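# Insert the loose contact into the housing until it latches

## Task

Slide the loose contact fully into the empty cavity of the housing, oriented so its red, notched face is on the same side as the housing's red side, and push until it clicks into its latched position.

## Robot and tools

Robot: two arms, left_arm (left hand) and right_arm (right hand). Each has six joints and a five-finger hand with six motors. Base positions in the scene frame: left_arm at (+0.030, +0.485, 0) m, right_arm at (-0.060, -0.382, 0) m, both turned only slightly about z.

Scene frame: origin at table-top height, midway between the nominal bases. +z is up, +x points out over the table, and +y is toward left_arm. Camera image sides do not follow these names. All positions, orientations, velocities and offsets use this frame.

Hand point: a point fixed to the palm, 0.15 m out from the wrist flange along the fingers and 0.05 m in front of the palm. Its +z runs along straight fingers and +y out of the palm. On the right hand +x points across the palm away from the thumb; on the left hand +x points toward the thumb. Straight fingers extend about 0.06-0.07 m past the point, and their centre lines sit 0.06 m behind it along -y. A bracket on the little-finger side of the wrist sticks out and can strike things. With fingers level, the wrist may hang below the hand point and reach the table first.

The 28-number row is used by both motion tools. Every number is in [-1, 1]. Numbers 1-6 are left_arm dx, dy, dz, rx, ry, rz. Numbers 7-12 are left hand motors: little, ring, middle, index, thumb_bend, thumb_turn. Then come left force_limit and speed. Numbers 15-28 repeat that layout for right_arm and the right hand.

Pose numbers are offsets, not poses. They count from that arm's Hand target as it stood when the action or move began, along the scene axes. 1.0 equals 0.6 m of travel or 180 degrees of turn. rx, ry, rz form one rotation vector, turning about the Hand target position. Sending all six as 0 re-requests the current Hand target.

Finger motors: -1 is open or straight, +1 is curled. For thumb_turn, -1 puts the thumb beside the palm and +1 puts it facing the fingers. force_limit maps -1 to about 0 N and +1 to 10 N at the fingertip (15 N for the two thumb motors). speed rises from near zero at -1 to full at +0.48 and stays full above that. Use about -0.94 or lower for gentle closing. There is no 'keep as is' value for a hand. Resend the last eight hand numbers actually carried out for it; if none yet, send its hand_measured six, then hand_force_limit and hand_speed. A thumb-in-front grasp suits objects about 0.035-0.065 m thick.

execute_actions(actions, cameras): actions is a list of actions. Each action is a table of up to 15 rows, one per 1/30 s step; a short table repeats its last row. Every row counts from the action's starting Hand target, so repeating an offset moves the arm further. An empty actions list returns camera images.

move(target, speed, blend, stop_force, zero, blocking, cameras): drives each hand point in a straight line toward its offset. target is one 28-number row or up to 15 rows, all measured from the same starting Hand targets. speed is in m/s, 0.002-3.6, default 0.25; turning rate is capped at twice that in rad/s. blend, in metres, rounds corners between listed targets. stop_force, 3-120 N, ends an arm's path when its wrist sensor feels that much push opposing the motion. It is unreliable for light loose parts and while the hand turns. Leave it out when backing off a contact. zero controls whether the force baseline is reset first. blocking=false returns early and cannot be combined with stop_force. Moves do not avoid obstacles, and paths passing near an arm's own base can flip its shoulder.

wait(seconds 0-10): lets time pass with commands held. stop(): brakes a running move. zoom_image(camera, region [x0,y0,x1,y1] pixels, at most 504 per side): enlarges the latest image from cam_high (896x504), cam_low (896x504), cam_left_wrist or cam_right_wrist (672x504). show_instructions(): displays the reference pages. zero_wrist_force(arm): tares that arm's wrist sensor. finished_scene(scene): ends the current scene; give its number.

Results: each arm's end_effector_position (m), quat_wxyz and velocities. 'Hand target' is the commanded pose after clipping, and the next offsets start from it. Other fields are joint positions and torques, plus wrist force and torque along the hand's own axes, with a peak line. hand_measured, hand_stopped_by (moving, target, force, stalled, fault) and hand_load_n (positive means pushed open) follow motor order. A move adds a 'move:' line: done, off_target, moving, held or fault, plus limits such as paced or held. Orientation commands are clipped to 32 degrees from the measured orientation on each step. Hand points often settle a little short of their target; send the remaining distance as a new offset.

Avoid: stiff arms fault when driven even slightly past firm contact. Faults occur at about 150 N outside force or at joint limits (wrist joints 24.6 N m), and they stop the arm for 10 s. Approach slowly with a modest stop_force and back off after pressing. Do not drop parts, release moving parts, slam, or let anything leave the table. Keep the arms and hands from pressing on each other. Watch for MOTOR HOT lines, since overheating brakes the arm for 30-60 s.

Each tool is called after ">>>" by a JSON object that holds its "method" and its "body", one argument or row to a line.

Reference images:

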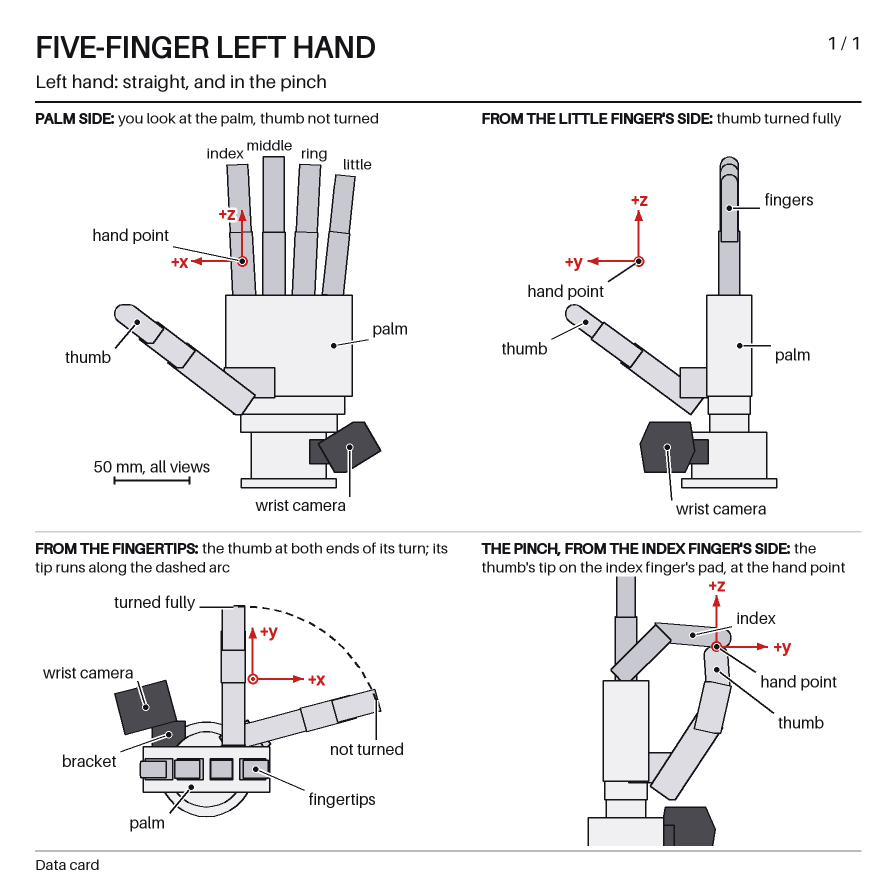

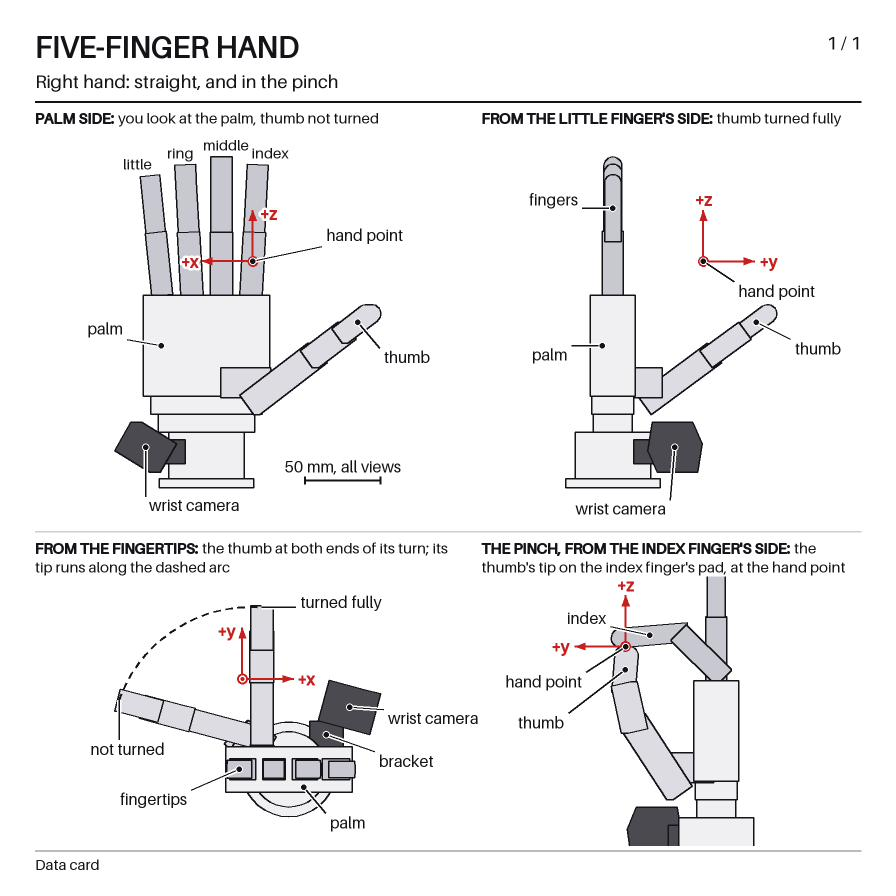

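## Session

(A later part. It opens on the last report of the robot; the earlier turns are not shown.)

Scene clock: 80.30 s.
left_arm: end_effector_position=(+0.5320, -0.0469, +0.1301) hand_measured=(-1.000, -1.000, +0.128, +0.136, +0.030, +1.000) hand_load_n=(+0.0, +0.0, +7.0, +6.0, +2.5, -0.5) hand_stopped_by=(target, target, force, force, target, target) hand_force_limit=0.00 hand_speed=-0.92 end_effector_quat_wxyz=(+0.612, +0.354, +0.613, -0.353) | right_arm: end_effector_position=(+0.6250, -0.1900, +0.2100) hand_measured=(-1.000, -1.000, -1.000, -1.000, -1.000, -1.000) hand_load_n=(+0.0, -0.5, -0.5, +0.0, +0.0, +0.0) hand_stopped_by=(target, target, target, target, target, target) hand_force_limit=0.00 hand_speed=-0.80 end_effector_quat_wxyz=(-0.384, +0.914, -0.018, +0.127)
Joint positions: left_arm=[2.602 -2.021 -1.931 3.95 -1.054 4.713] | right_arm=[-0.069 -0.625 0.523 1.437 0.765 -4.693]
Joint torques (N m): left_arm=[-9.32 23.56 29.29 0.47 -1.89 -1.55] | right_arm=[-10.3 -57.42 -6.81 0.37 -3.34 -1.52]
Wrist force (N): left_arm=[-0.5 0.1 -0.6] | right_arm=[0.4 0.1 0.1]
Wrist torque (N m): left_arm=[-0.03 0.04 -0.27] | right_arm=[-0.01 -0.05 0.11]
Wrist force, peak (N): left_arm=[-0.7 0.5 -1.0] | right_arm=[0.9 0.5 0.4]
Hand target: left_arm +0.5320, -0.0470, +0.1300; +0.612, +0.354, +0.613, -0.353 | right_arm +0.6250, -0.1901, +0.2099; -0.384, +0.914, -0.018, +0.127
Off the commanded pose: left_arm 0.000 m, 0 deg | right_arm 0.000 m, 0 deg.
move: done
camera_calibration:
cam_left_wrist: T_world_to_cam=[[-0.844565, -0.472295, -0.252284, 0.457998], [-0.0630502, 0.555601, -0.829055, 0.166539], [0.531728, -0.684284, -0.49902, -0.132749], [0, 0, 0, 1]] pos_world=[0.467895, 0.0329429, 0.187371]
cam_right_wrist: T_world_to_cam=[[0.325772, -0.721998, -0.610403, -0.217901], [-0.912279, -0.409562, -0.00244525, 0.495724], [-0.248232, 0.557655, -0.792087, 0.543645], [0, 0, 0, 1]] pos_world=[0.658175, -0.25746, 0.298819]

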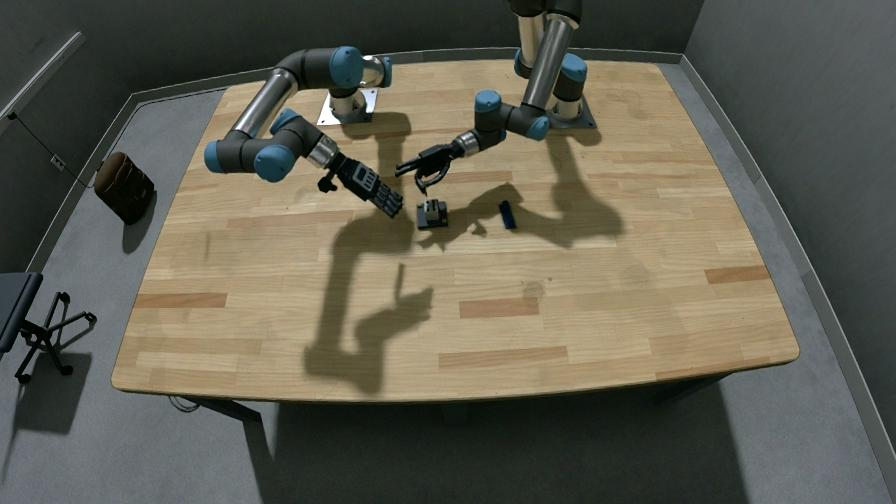

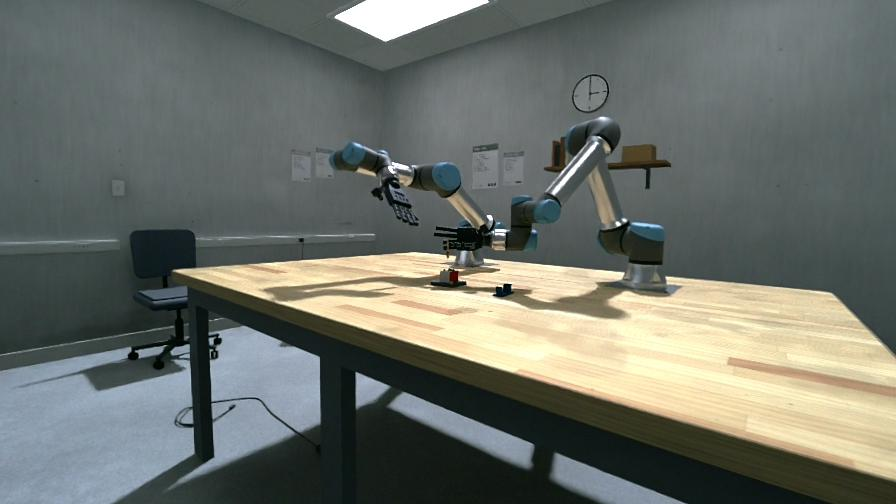

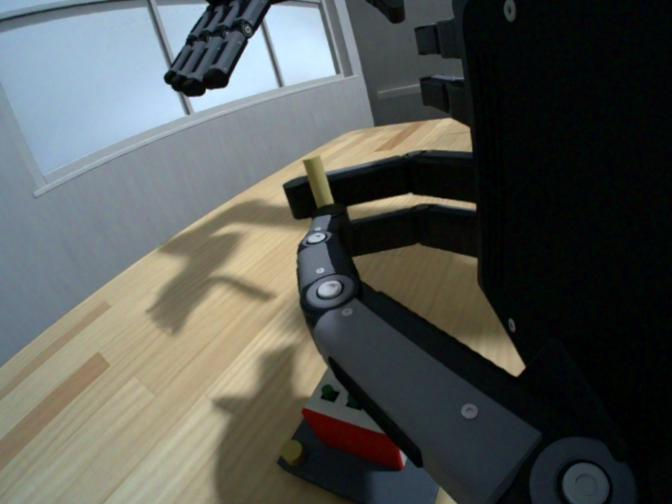

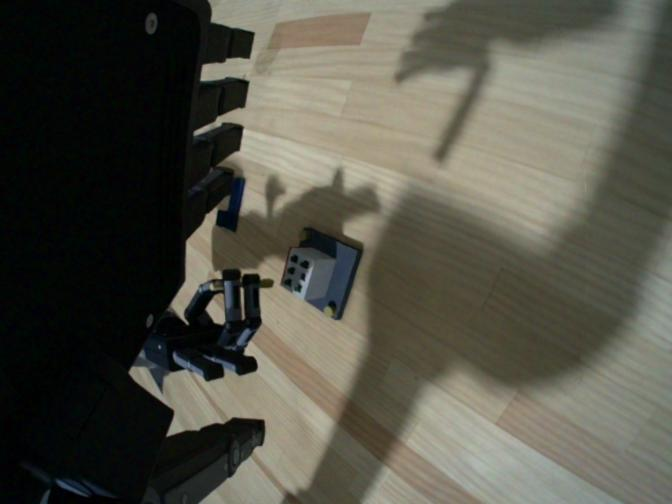

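>>> {"method": "zoom_image", "body": {
  "camera": "cam_right_wrist",
  "region": [265, 220, 365, 325]
}}

>>> {"method": "zoom_image", "body": {
  "camera": "cam_right_wrist",
  "region": [245, 250, 305, 310]
}}

>>> {"method": "zoom_image", "body": {
  "camera": "cam_low",
  "region": [430, 235, 480, 290]
}}

>>> {"method": "zoom_image", "body": {
  "camera": "cam_high",
  "region": [395, 165, 475, 240]
}}

Scaled by 4.800 from the camera's 672x504 image, which has a finer 960x720 frame.

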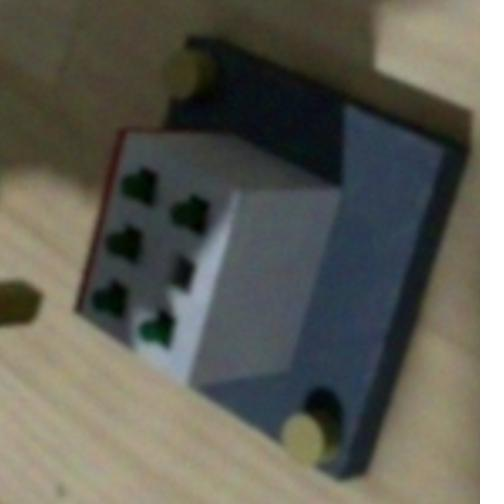

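Scaled by 8.400 from the camera's 672x504 image, which has a finer 960x720 frame.

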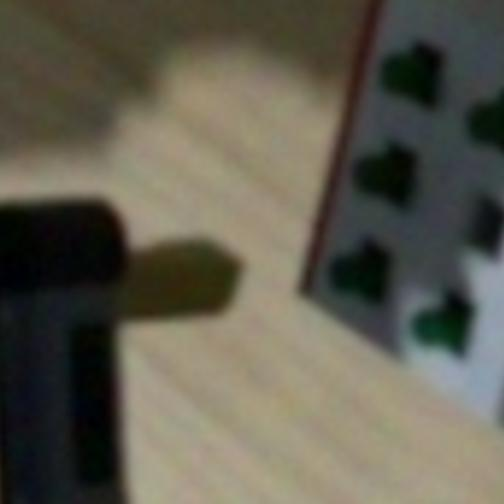

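Scaled by 9.164 from the camera's 896x504 image, which has a finer 1280x720 frame.

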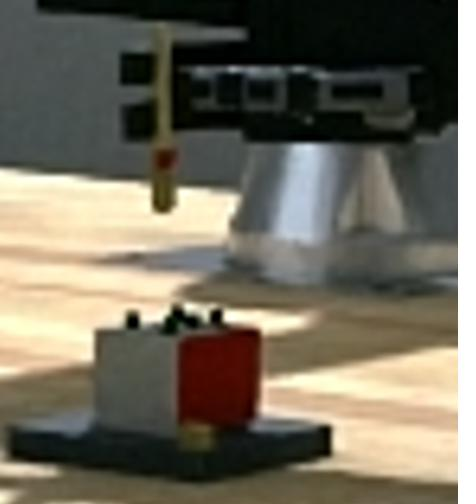

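Scaled by 6.300 from the camera's 896x504 image, which has a finer 1280x720 frame.

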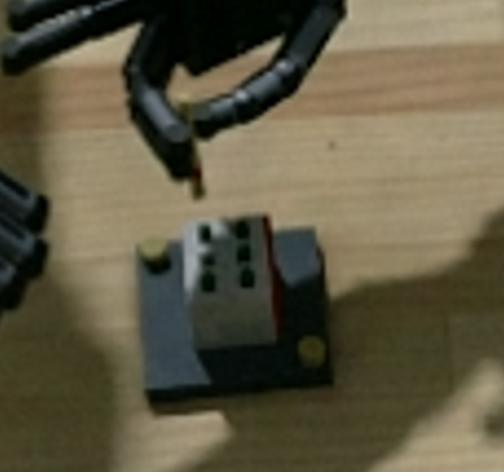

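>>> {"method": "move", "body": {
  "target": [0.0067, -0.0033, -0.0383, 0, 0, 0, -1, -1, 0.42, 0.42, 0.03, 1, 0.0, -0.92, 0, 0, 0, 0, 0, 0, -1, -1, -1, -1, -1, -1, 0, -0.8],
  "speed": 0.04,
  "stop_force": 4,
  "cameras": ["all"]
}}

>>> {"method": "zoom_image", "body": {
  "camera": "cam_right_wrist",
  "region": [250, 220, 350, 325]
}}

>>> {"method": "zoom_image", "body": {
  "camera": "cam_low",
  "region": [430, 235, 480, 290]
}}

>>> {"method": "zoom_image", "body": {
  "camera": "cam_high",
  "region": [395, 165, 475, 240]
}}

>>> {"method": "zoom_image", "body": {
  "camera": "cam_left_wrist",
  "region": [270, 150, 470, 350]
}}

Scene clock: 86.17 s.
left_arm: end_effector_position=(+0.5360, -0.0490, +0.1070) hand_measured=(-1.000, -1.000, +0.128, +0.136, +0.030, +1.000) hand_load_n=(+0.0, +0.0, +7.0, +6.0, +2.5, -0.5) hand_stopped_by=(target, target, force, force, target, target) hand_force_limit=0.00 hand_speed=-0.92 end_effector_quat_wxyz=(+0.612, +0.354, +0.613, -0.353) | right_arm: end_effector_position=(+0.6250, -0.1901, +0.2099) hand_measured=(-1.000, -1.000, -1.000, -1.000, -1.000, -1.000) hand_load_n=(+0.5, +0.0, +0.0, +0.0, +0.0, -0.5) hand_stopped_by=(target, target, target, target, target, target) hand_force_limit=0.00 hand_speed=-0.80 end_effector_quat_wxyz=(-0.384, +0.914, -0.018, +0.127)
Joint positions: left_arm=[2.602 -2.071 -1.931 4 -1.053 4.713] | right_arm=[-0.069 -0.625 0.523 1.437 0.765 -4.693]
Joint torques (N m): left_arm=[6.78 23.81 28.74 2.74 2.14 -2.34] | right_arm=[-10.28 -56.6 -6.99 0.4 -3.3 -1.14]
Wrist force (N): left_arm=[-0.3 -0.1 -0.7] | right_arm=[0.4 0.2 0.2]
Wrist torque (N m): left_arm=[-0.05 0.01 -0.25] | right_arm=[0.00 -0.06 0.12]
Wrist force, peak (N): left_arm=[-0.7 -0.1 -0.8] | right_arm=[1.0 0.4 0.2]
Hand target: left_arm +0.5360, -0.0490, +0.1070; +0.612, +0.354, +0.613, -0.353 | right_arm +0.6250, -0.1901, +0.2099; -0.384, +0.914, -0.018, +0.127
Off the commanded pose: left_arm 0.000 m, 0 deg | right_arm 0.000 m, 0 deg.
move: done
camera_calibration:
cam_left_wrist: T_world_to_cam=[[-0.844556, -0.472285, -0.252334, 0.45456], [-0.0630853, 0.555718, -0.828974, 0.148806], [0.531738, -0.684196, -0.499129, -0.14783], [0, 0, 0, 1]] pos_world=[0.471895, 0.0308427, 0.164271]
cam_right_wrist: T_world_to_cam=[[0.32577, -0.72202, -0.610377, -0.217913], [-0.912305, -0.409503, -0.00251087, 0.495776], [-0.248138, 0.557668, -0.792107, 0.543593], [0, 0, 0, 1]] pos_world=[0.658175, -0.25746, 0.298819]

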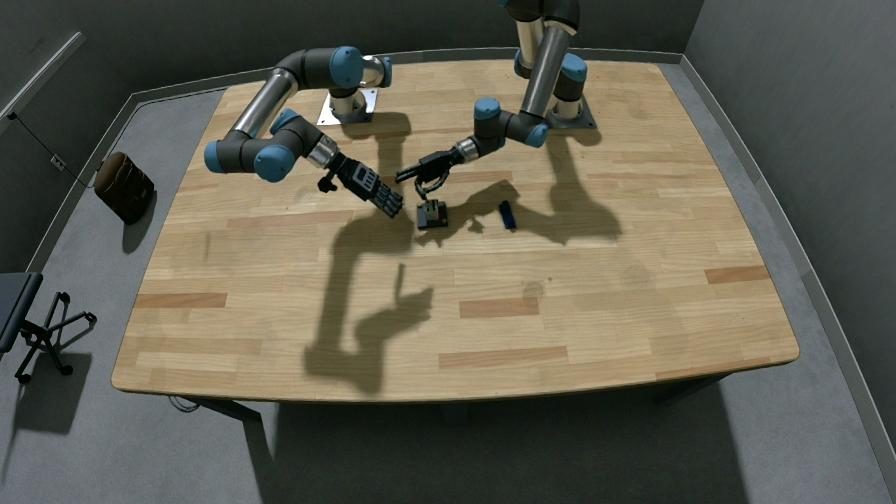

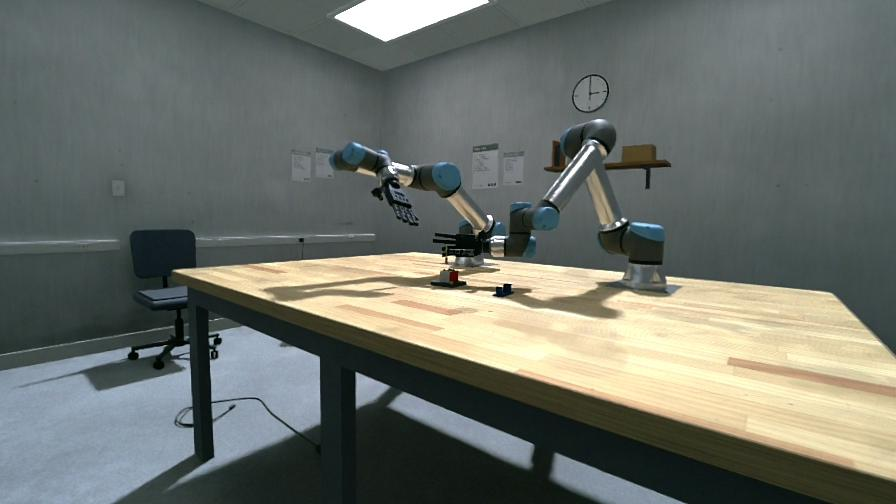

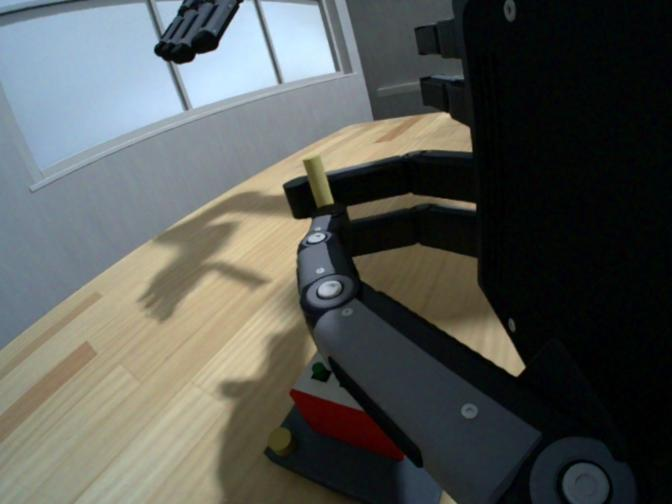

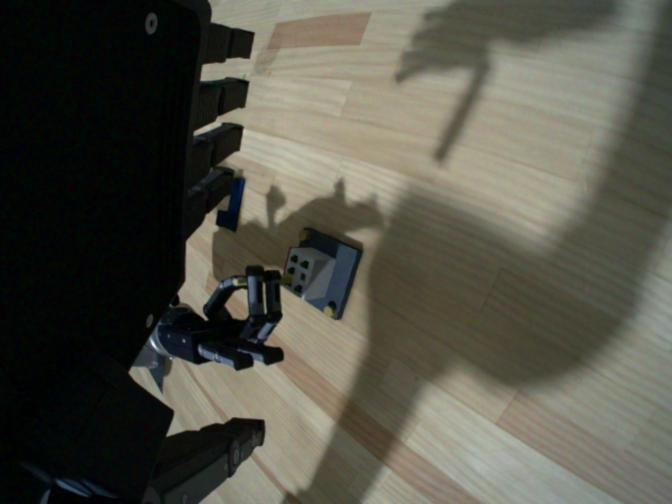

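Scaled by 4.800 from the camera's 672x504 image, which has a finer 960x720 frame.

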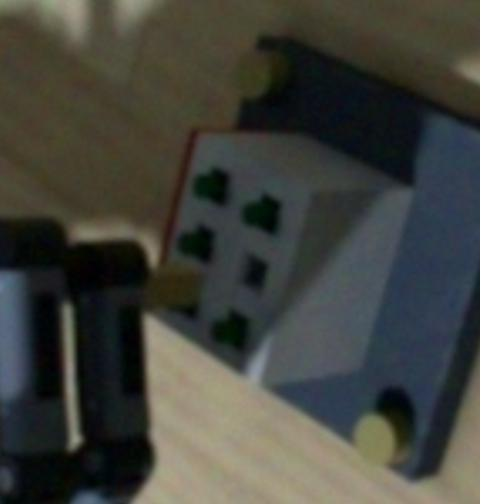

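Scaled by 9.164 from the camera's 896x504 image, which has a finer 1280x720 frame.

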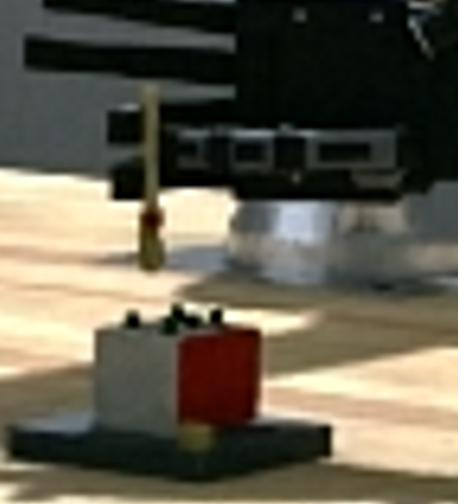

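Scaled by 6.300 from the camera's 896x504 image, which has a finer 1280x720 frame.

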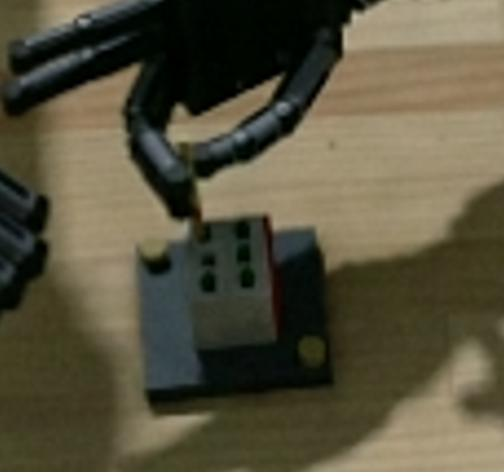

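Scaled by 2.520 from the camera's 672x504 image, which has a finer 960x720 frame.

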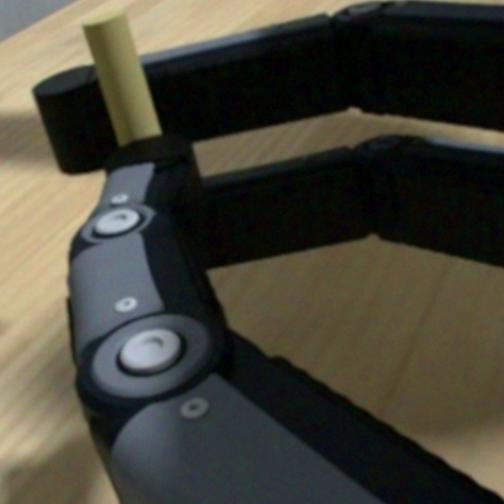

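>>> {"method": "move", "body": {
  "target": [-0.0008, 0.0058, -0.0275, 0, 0, 0, -1, -1, 0.42, 0.42, 0.03, 1, 0.0, -0.92, 0, 0, 0, 0, 0, 0, -1, -1, -1, -1, -1, -1, 0, -0.8],
  "speed": 0.03,
  "stop_force": 4,
  "cameras": ["all"]
}}

>>> {"method": "zoom_image", "body": {
  "camera": "cam_right_wrist",
  "region": [260, 230, 340, 310]
}}

>>> {"method": "zoom_image", "body": {
  "camera": "cam_low",
  "region": [430, 235, 480, 290]
}}

>>> {"method": "zoom_image", "body": {
  "camera": "cam_high",
  "region": [405, 185, 455, 235]
}}

>>> {"method": "zoom_image", "body": {
  "camera": "cam_left_wrist",
  "region": [250, 320, 430, 500]
}}

Scene clock: 89.07 s.
left_arm: end_effector_position=(+0.5355, -0.0455, +0.0905) hand_measured=(-1.000, -1.000, +0.128, +0.136, +0.030, +1.000) hand_load_n=(+0.0, +0.0, +7.0, +6.0, +2.0, -0.5) hand_stopped_by=(target, target, force, force, target, target) hand_force_limit=0.00 hand_speed=-0.92 end_effector_quat_wxyz=(+0.612, +0.354, +0.613, -0.353) | right_arm: end_effector_position=(+0.6250, -0.1901, +0.2099) hand_measured=(-1.000, -1.000, -1.000, -1.000, -1.000, -1.000) hand_load_n=(+0.0, +0.0, +0.0, -0.5, +0.0, +0.0) hand_stopped_by=(target, target, target, target, target, target) hand_force_limit=0.00 hand_speed=-0.80 end_effector_quat_wxyz=(-0.384, +0.914, -0.018, +0.127)
Joint positions: left_arm=[2.608 -2.098 -1.947 4.043 -1.047 4.713] | right_arm=[-0.069 -0.625 0.523 1.437 0.765 -4.693]
Joint torques (N m): left_arm=[5.82 24.02 0.82 2.77 2.08 2.27] | right_arm=[-10.18 -56.3 -6.7 0.41 -3.25 -0.19]
Wrist force (N): left_arm=[-0.1 -0.1 -0.7] | right_arm=[0.5 0.3 -0.1]
Wrist torque (N m): left_arm=[-0.06 -0.01 -0.23] | right_arm=[0.04 -0.07 0.13]
Wrist force, peak (N): left_arm=[-0.5 -0.2 -1.0] | right_arm=[0.8 0.4 0.1]
Hand target: left_arm +0.5355, -0.0455, +0.0905; +0.612, +0.354, +0.613, -0.353 | right_arm +0.6250, -0.1901, +0.2099; -0.384, +0.914, -0.018, +0.127
Off the commanded pose: left_arm 0.000 m, 0 deg | right_arm 0.000 m, 0 deg.
move: done
camera_calibration:
cam_left_wrist: T_world_to_cam=[[-0.844548, -0.472358, -0.252223, 0.451609], [-0.0631957, 0.555654, -0.829009, 0.133211], [0.531738, -0.684198, -0.499127, -0.153405], [0, 0, 0, 1]] pos_world=[0.471395, 0.0343427, 0.147771]
cam_right_wrist: T_world_to_cam=[[0.32577, -0.72202, -0.610377, -0.217913], [-0.912305, -0.409503, -0.00251087, 0.495776], [-0.248138, 0.557668, -0.792107, 0.543593], [0, 0, 0, 1]] pos_world=[0.658175, -0.25746, 0.298819]

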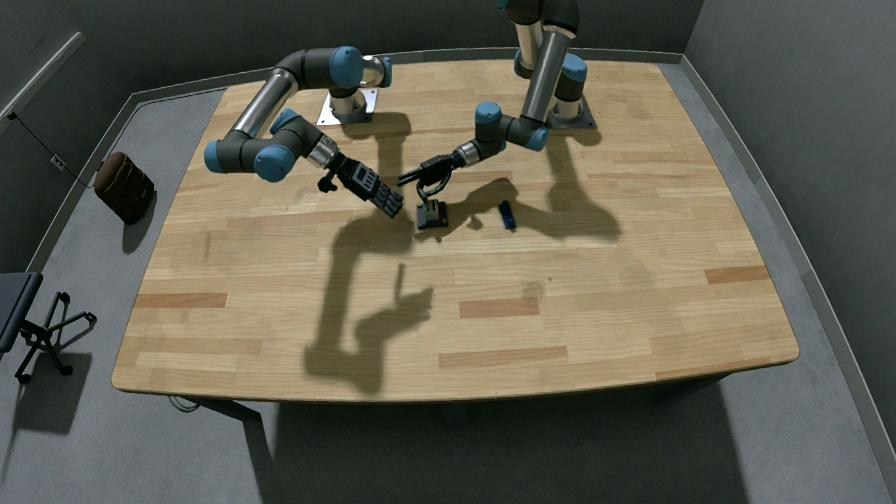

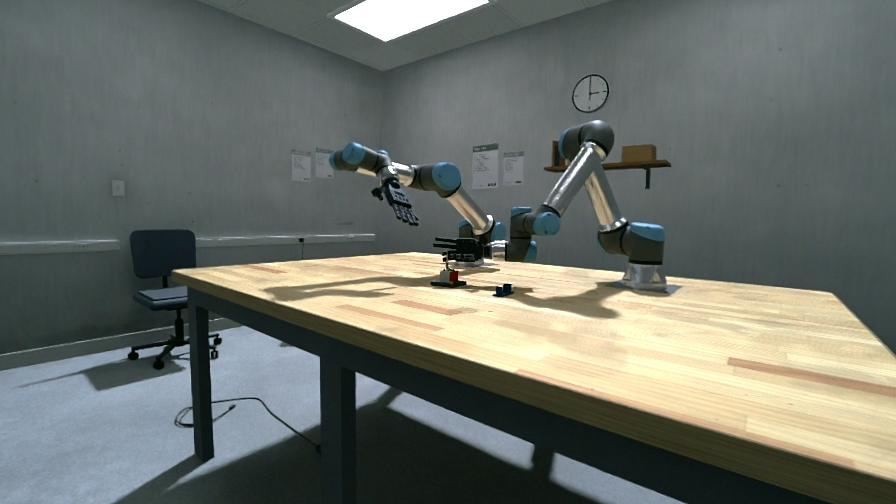

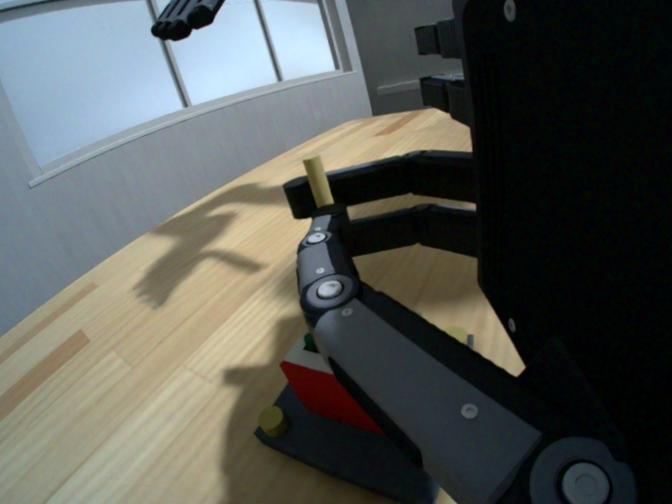

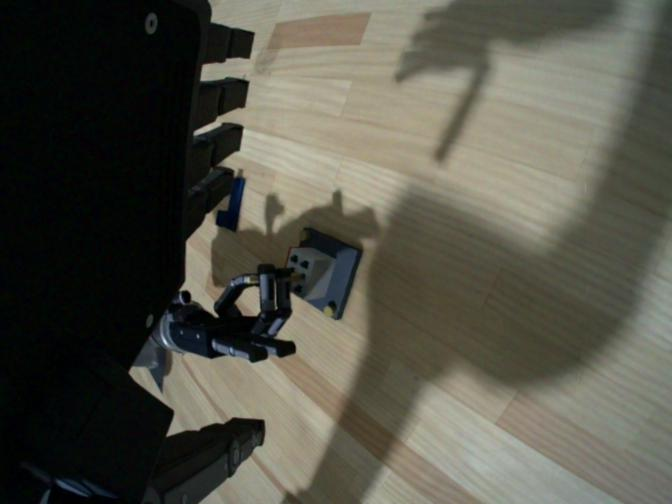

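Scaled by 6.300 from the camera's 672x504 image, which has a finer 960x720 frame.

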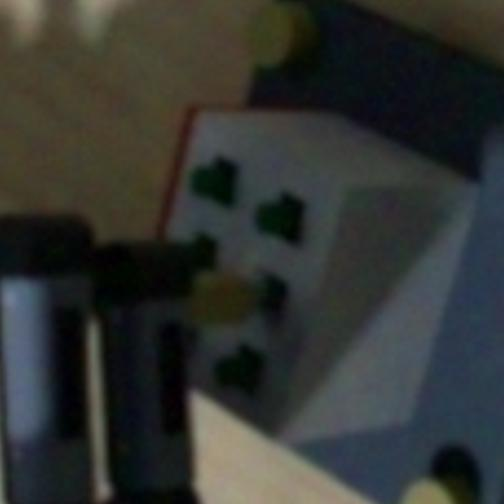

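Scaled by 9.164 from the camera's 896x504 image, which has a finer 1280x720 frame.

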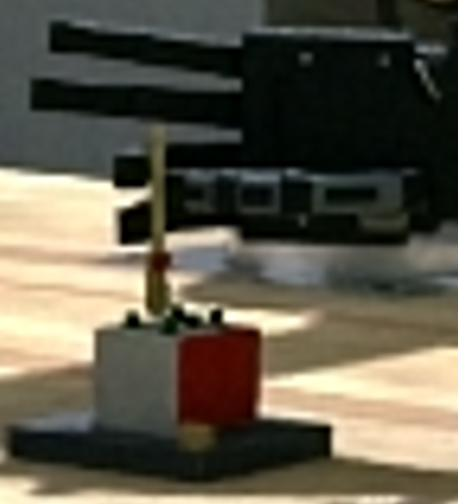

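Scaled by 10.080 from the camera's 896x504 image, which has a finer 1280x720 frame.

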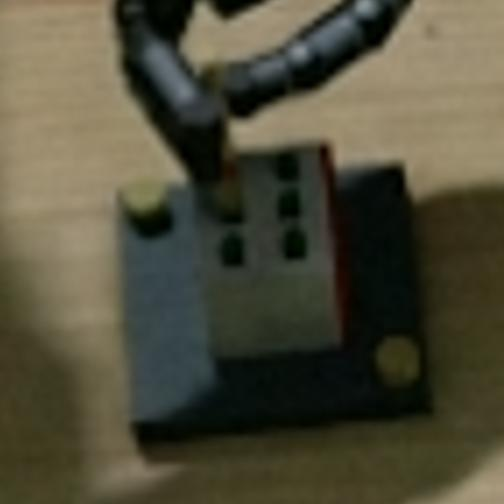

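Scaled by 2.800 from the camera's 672x504 image, which has a finer 960x720 frame.

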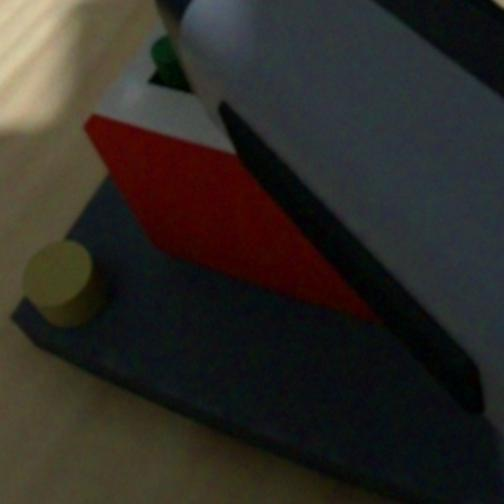

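>>> {"method": "move", "body": {
  "target": [0, 0, 0, 0, 0, 0.0083, -1, -1, 0.42, 0.42, 0.03, 1, 0.0, -0.92, 0, 0, 0, 0, 0, 0, -1, -1, -1, -1, -1, -1, 0, -0.8],
  "speed": 0.05
}}

>>> {"method": "move", "body": {
  "target": [0, 0, -0.03, 0, 0, 0, -1, -1, 0.42, 0.42, 0.03, 1, 0.0, -0.92, 0, 0, 0, 0, 0, 0, -1, -1, -1, -1, -1, -1, 0, -0.8],
  "speed": 0.012,
  "stop_force": 3,
  "cameras": ["all"]
}}

>>> {"method": "zoom_image", "body": {
  "camera": "cam_right_wrist",
  "region": [260, 230, 340, 310]
}}

>>> {"method": "zoom_image", "body": {
  "camera": "cam_low",
  "region": [430, 235, 480, 290]
}}

>>> {"method": "zoom_image", "body": {
  "camera": "cam_high",
  "region": [405, 185, 455, 235]
}}

Scene clock: 91.53 s.
left_arm: end_effector_position=(+0.5355, -0.0455, +0.0905) hand_measured=(-1.000, -1.000, +0.128, +0.136, +0.030, +1.000) hand_load_n=(+0.0, +0.0, +7.0, +6.0, +2.0, -0.5) hand_stopped_by=(target, target, force, force, target, target) hand_force_limit=0.00 hand_speed=-0.92 end_effector_quat_wxyz=(+0.616, +0.346, +0.618, -0.345) | right_arm: end_effector_position=(+0.6250, -0.1901, +0.2099) hand_measured=(-1.000, -1.000, -1.000, -1.000, -1.000, -1.000) hand_load_n=(+0.0, +0.0, +0.0, +0.0, +0.0, +0.0) hand_stopped_by=(target, target, target, target, target, target) hand_force_limit=0.00 hand_speed=-0.80 end_effector_quat_wxyz=(-0.384, +0.914, -0.018, +0.127)
Joint positions: left_arm=[2.594 -2.099 -1.947 4.043 -1.087 4.713] | right_arm=[-0.069 -0.625 0.523 1.437 0.765 -4.693]
Joint torques (N m): left_arm=[-10 25.62 28.11 -0.09 -1.46 -2.71] | right_arm=[-9.66 -56.71 -6.65 0.36 -3.24 0.55]
Wrist force (N): left_arm=[-0.2 0.1 -0.5] | right_arm=[0.7 0.3 0.2]
Wrist torque (N m): left_arm=[-0.04 0.01 -0.25] | right_arm=[0.03 -0.09 0.14]
Wrist force, peak (N): left_arm=[-0.5 -0.1 -1.1] | right_arm=[0.9 0.1 0.2]
Hand target: left_arm +0.5355, -0.0455, +0.0905; +0.616, +0.346, +0.618, -0.345 | right_arm +0.6250, -0.1901, +0.2099; -0.384, +0.914, -0.018, +0.127
Off the commanded pose: left_arm 0.000 m, 0 deg | right_arm 0.000 m, 0 deg.
move: done

Scene clock: 93.93 s.
left_arm: end_effector_position=(+0.5355, -0.0455, +0.0725) hand_measured=(-1.000, -1.000, +0.128, +0.136, +0.030, +1.000) hand_load_n=(+0.0, +0.0, +6.0, +8.0, +2.0, +0.0) hand_stopped_by=(target, target, force, force, target, target) hand_force_limit=0.00 hand_speed=-0.92 end_effector_quat_wxyz=(+0.616, +0.346, +0.618, -0.345) | right_arm: end_effector_position=(+0.6250, -0.1901, +0.2099) hand_measured=(-1.000, -1.000, -1.000, -1.000, -1.000, -1.000) hand_load_n=(+0.0, +0.0, +0.0, +0.0, +0.0, +0.0) hand_stopped_by=(target, target, target, target, target, target) hand_force_limit=0.00 hand_speed=-0.80 end_effector_quat_wxyz=(-0.384, +0.914, -0.018, +0.127)
Joint positions: left_arm=[2.594 -2.135 -1.952 4.085 -1.087 4.713] | right_arm=[-0.069 -0.625 0.523 1.437 0.765 -4.693]
Joint torques (N m): left_arm=[-6.08 24.63 -0.09 2.5 -1.58 -3.01] | right_arm=[-10.03 -56.39 -6.7 0.43 -3.21 1.14]
Wrist force (N): left_arm=[-0.9 -0.9 0.8] | right_arm=[0.5 0.3 0.2]
Wrist torque (N m): left_arm=[-0.09 -0.02 -0.26] | right_arm=[0.01 -0.07 0.13]
Wrist force, peak (N): left_arm=[-1.8 -0.5 0.6] | right_arm=[0.9 0.1 0.5]
Hand target: left_arm +0.5355, -0.0455, +0.0725; +0.616, +0.346, +0.618, -0.345 | right_arm +0.6250, -0.1901, +0.2099; -0.384, +0.914, -0.018, +0.127
Off the commanded pose: left_arm 0.000 m, 0 deg | right_arm 0.000 m, 0 deg.
move: done
camera_calibration:
cam_left_wrist: T_world_to_cam=[[-0.831966, -0.494181, -0.252225, 0.43937], [-0.0776474, 0.553835, -0.828998, 0.125962], [0.549366, -0.670114, -0.499144, -0.171236], [0, 0, 0, 1]] pos_world=[0.469393, 0.0326178, 0.129771]
cam_right_wrist: T_world_to_cam=[[0.32577, -0.72202, -0.610377, -0.217913], [-0.912305, -0.409503, -0.00251087, 0.495776], [-0.248138, 0.557668, -0.792107, 0.543593], [0, 0, 0, 1]] pos_world=[0.658175, -0.25746, 0.298819]

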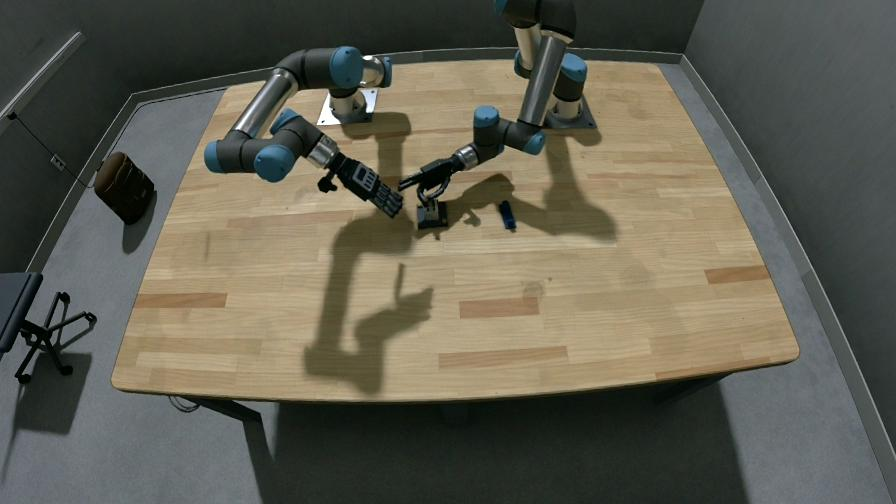

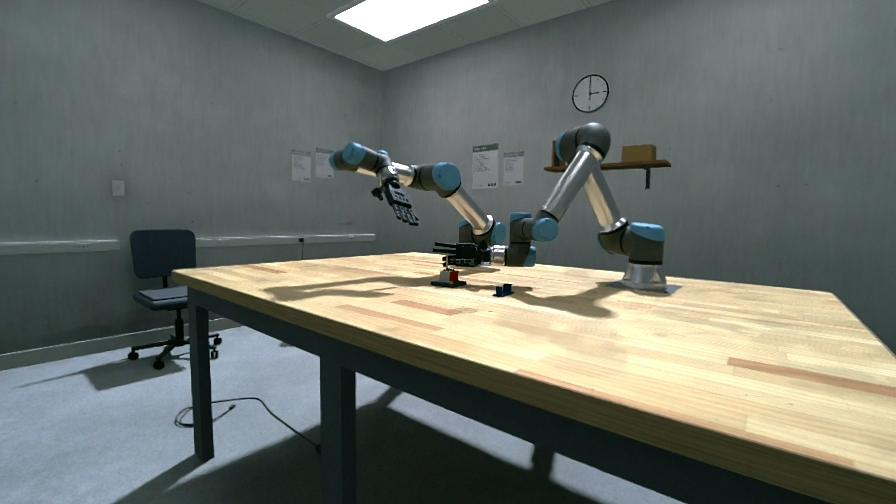

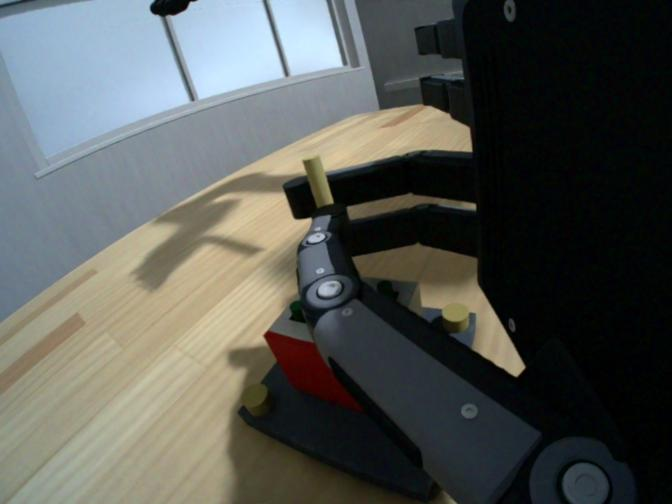

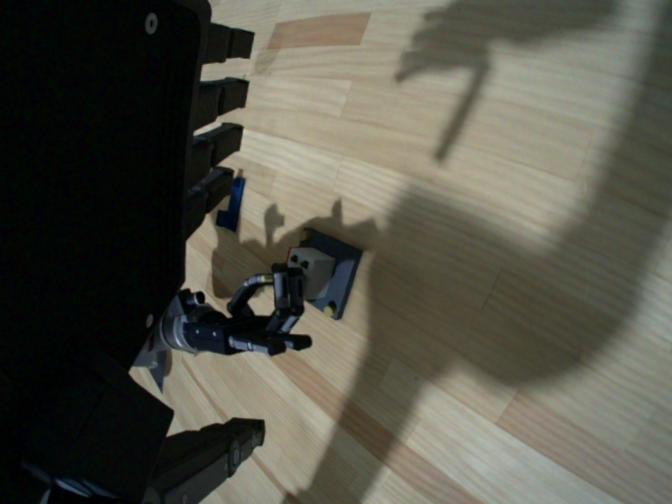

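Scaled by 6.300 from the camera's 672x504 image, which has a finer 960x720 frame.

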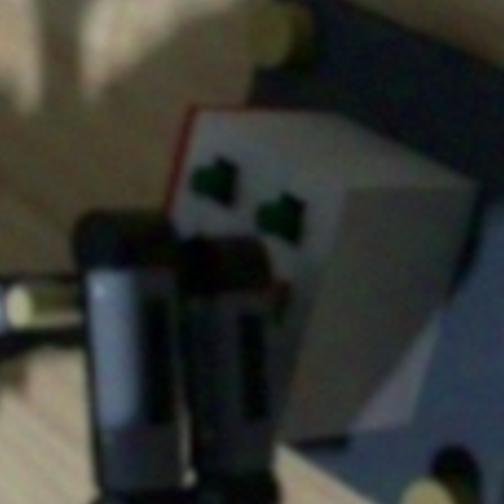

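Scaled by 9.164 from the camera's 896x504 image, which has a finer 1280x720 frame.

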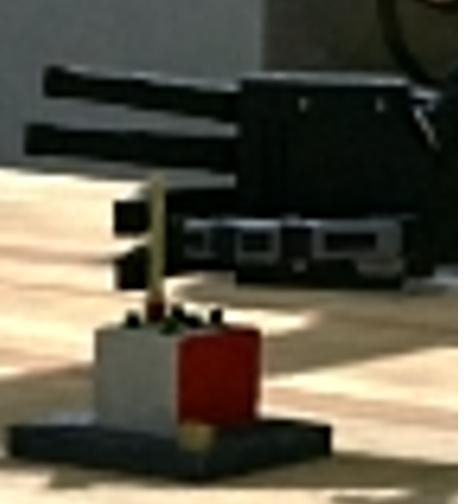

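Scaled by 10.080 from the camera's 896x504 image, which has a finer 1280x720 frame.

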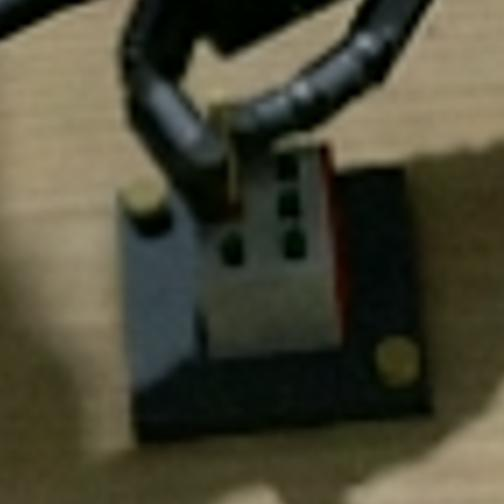

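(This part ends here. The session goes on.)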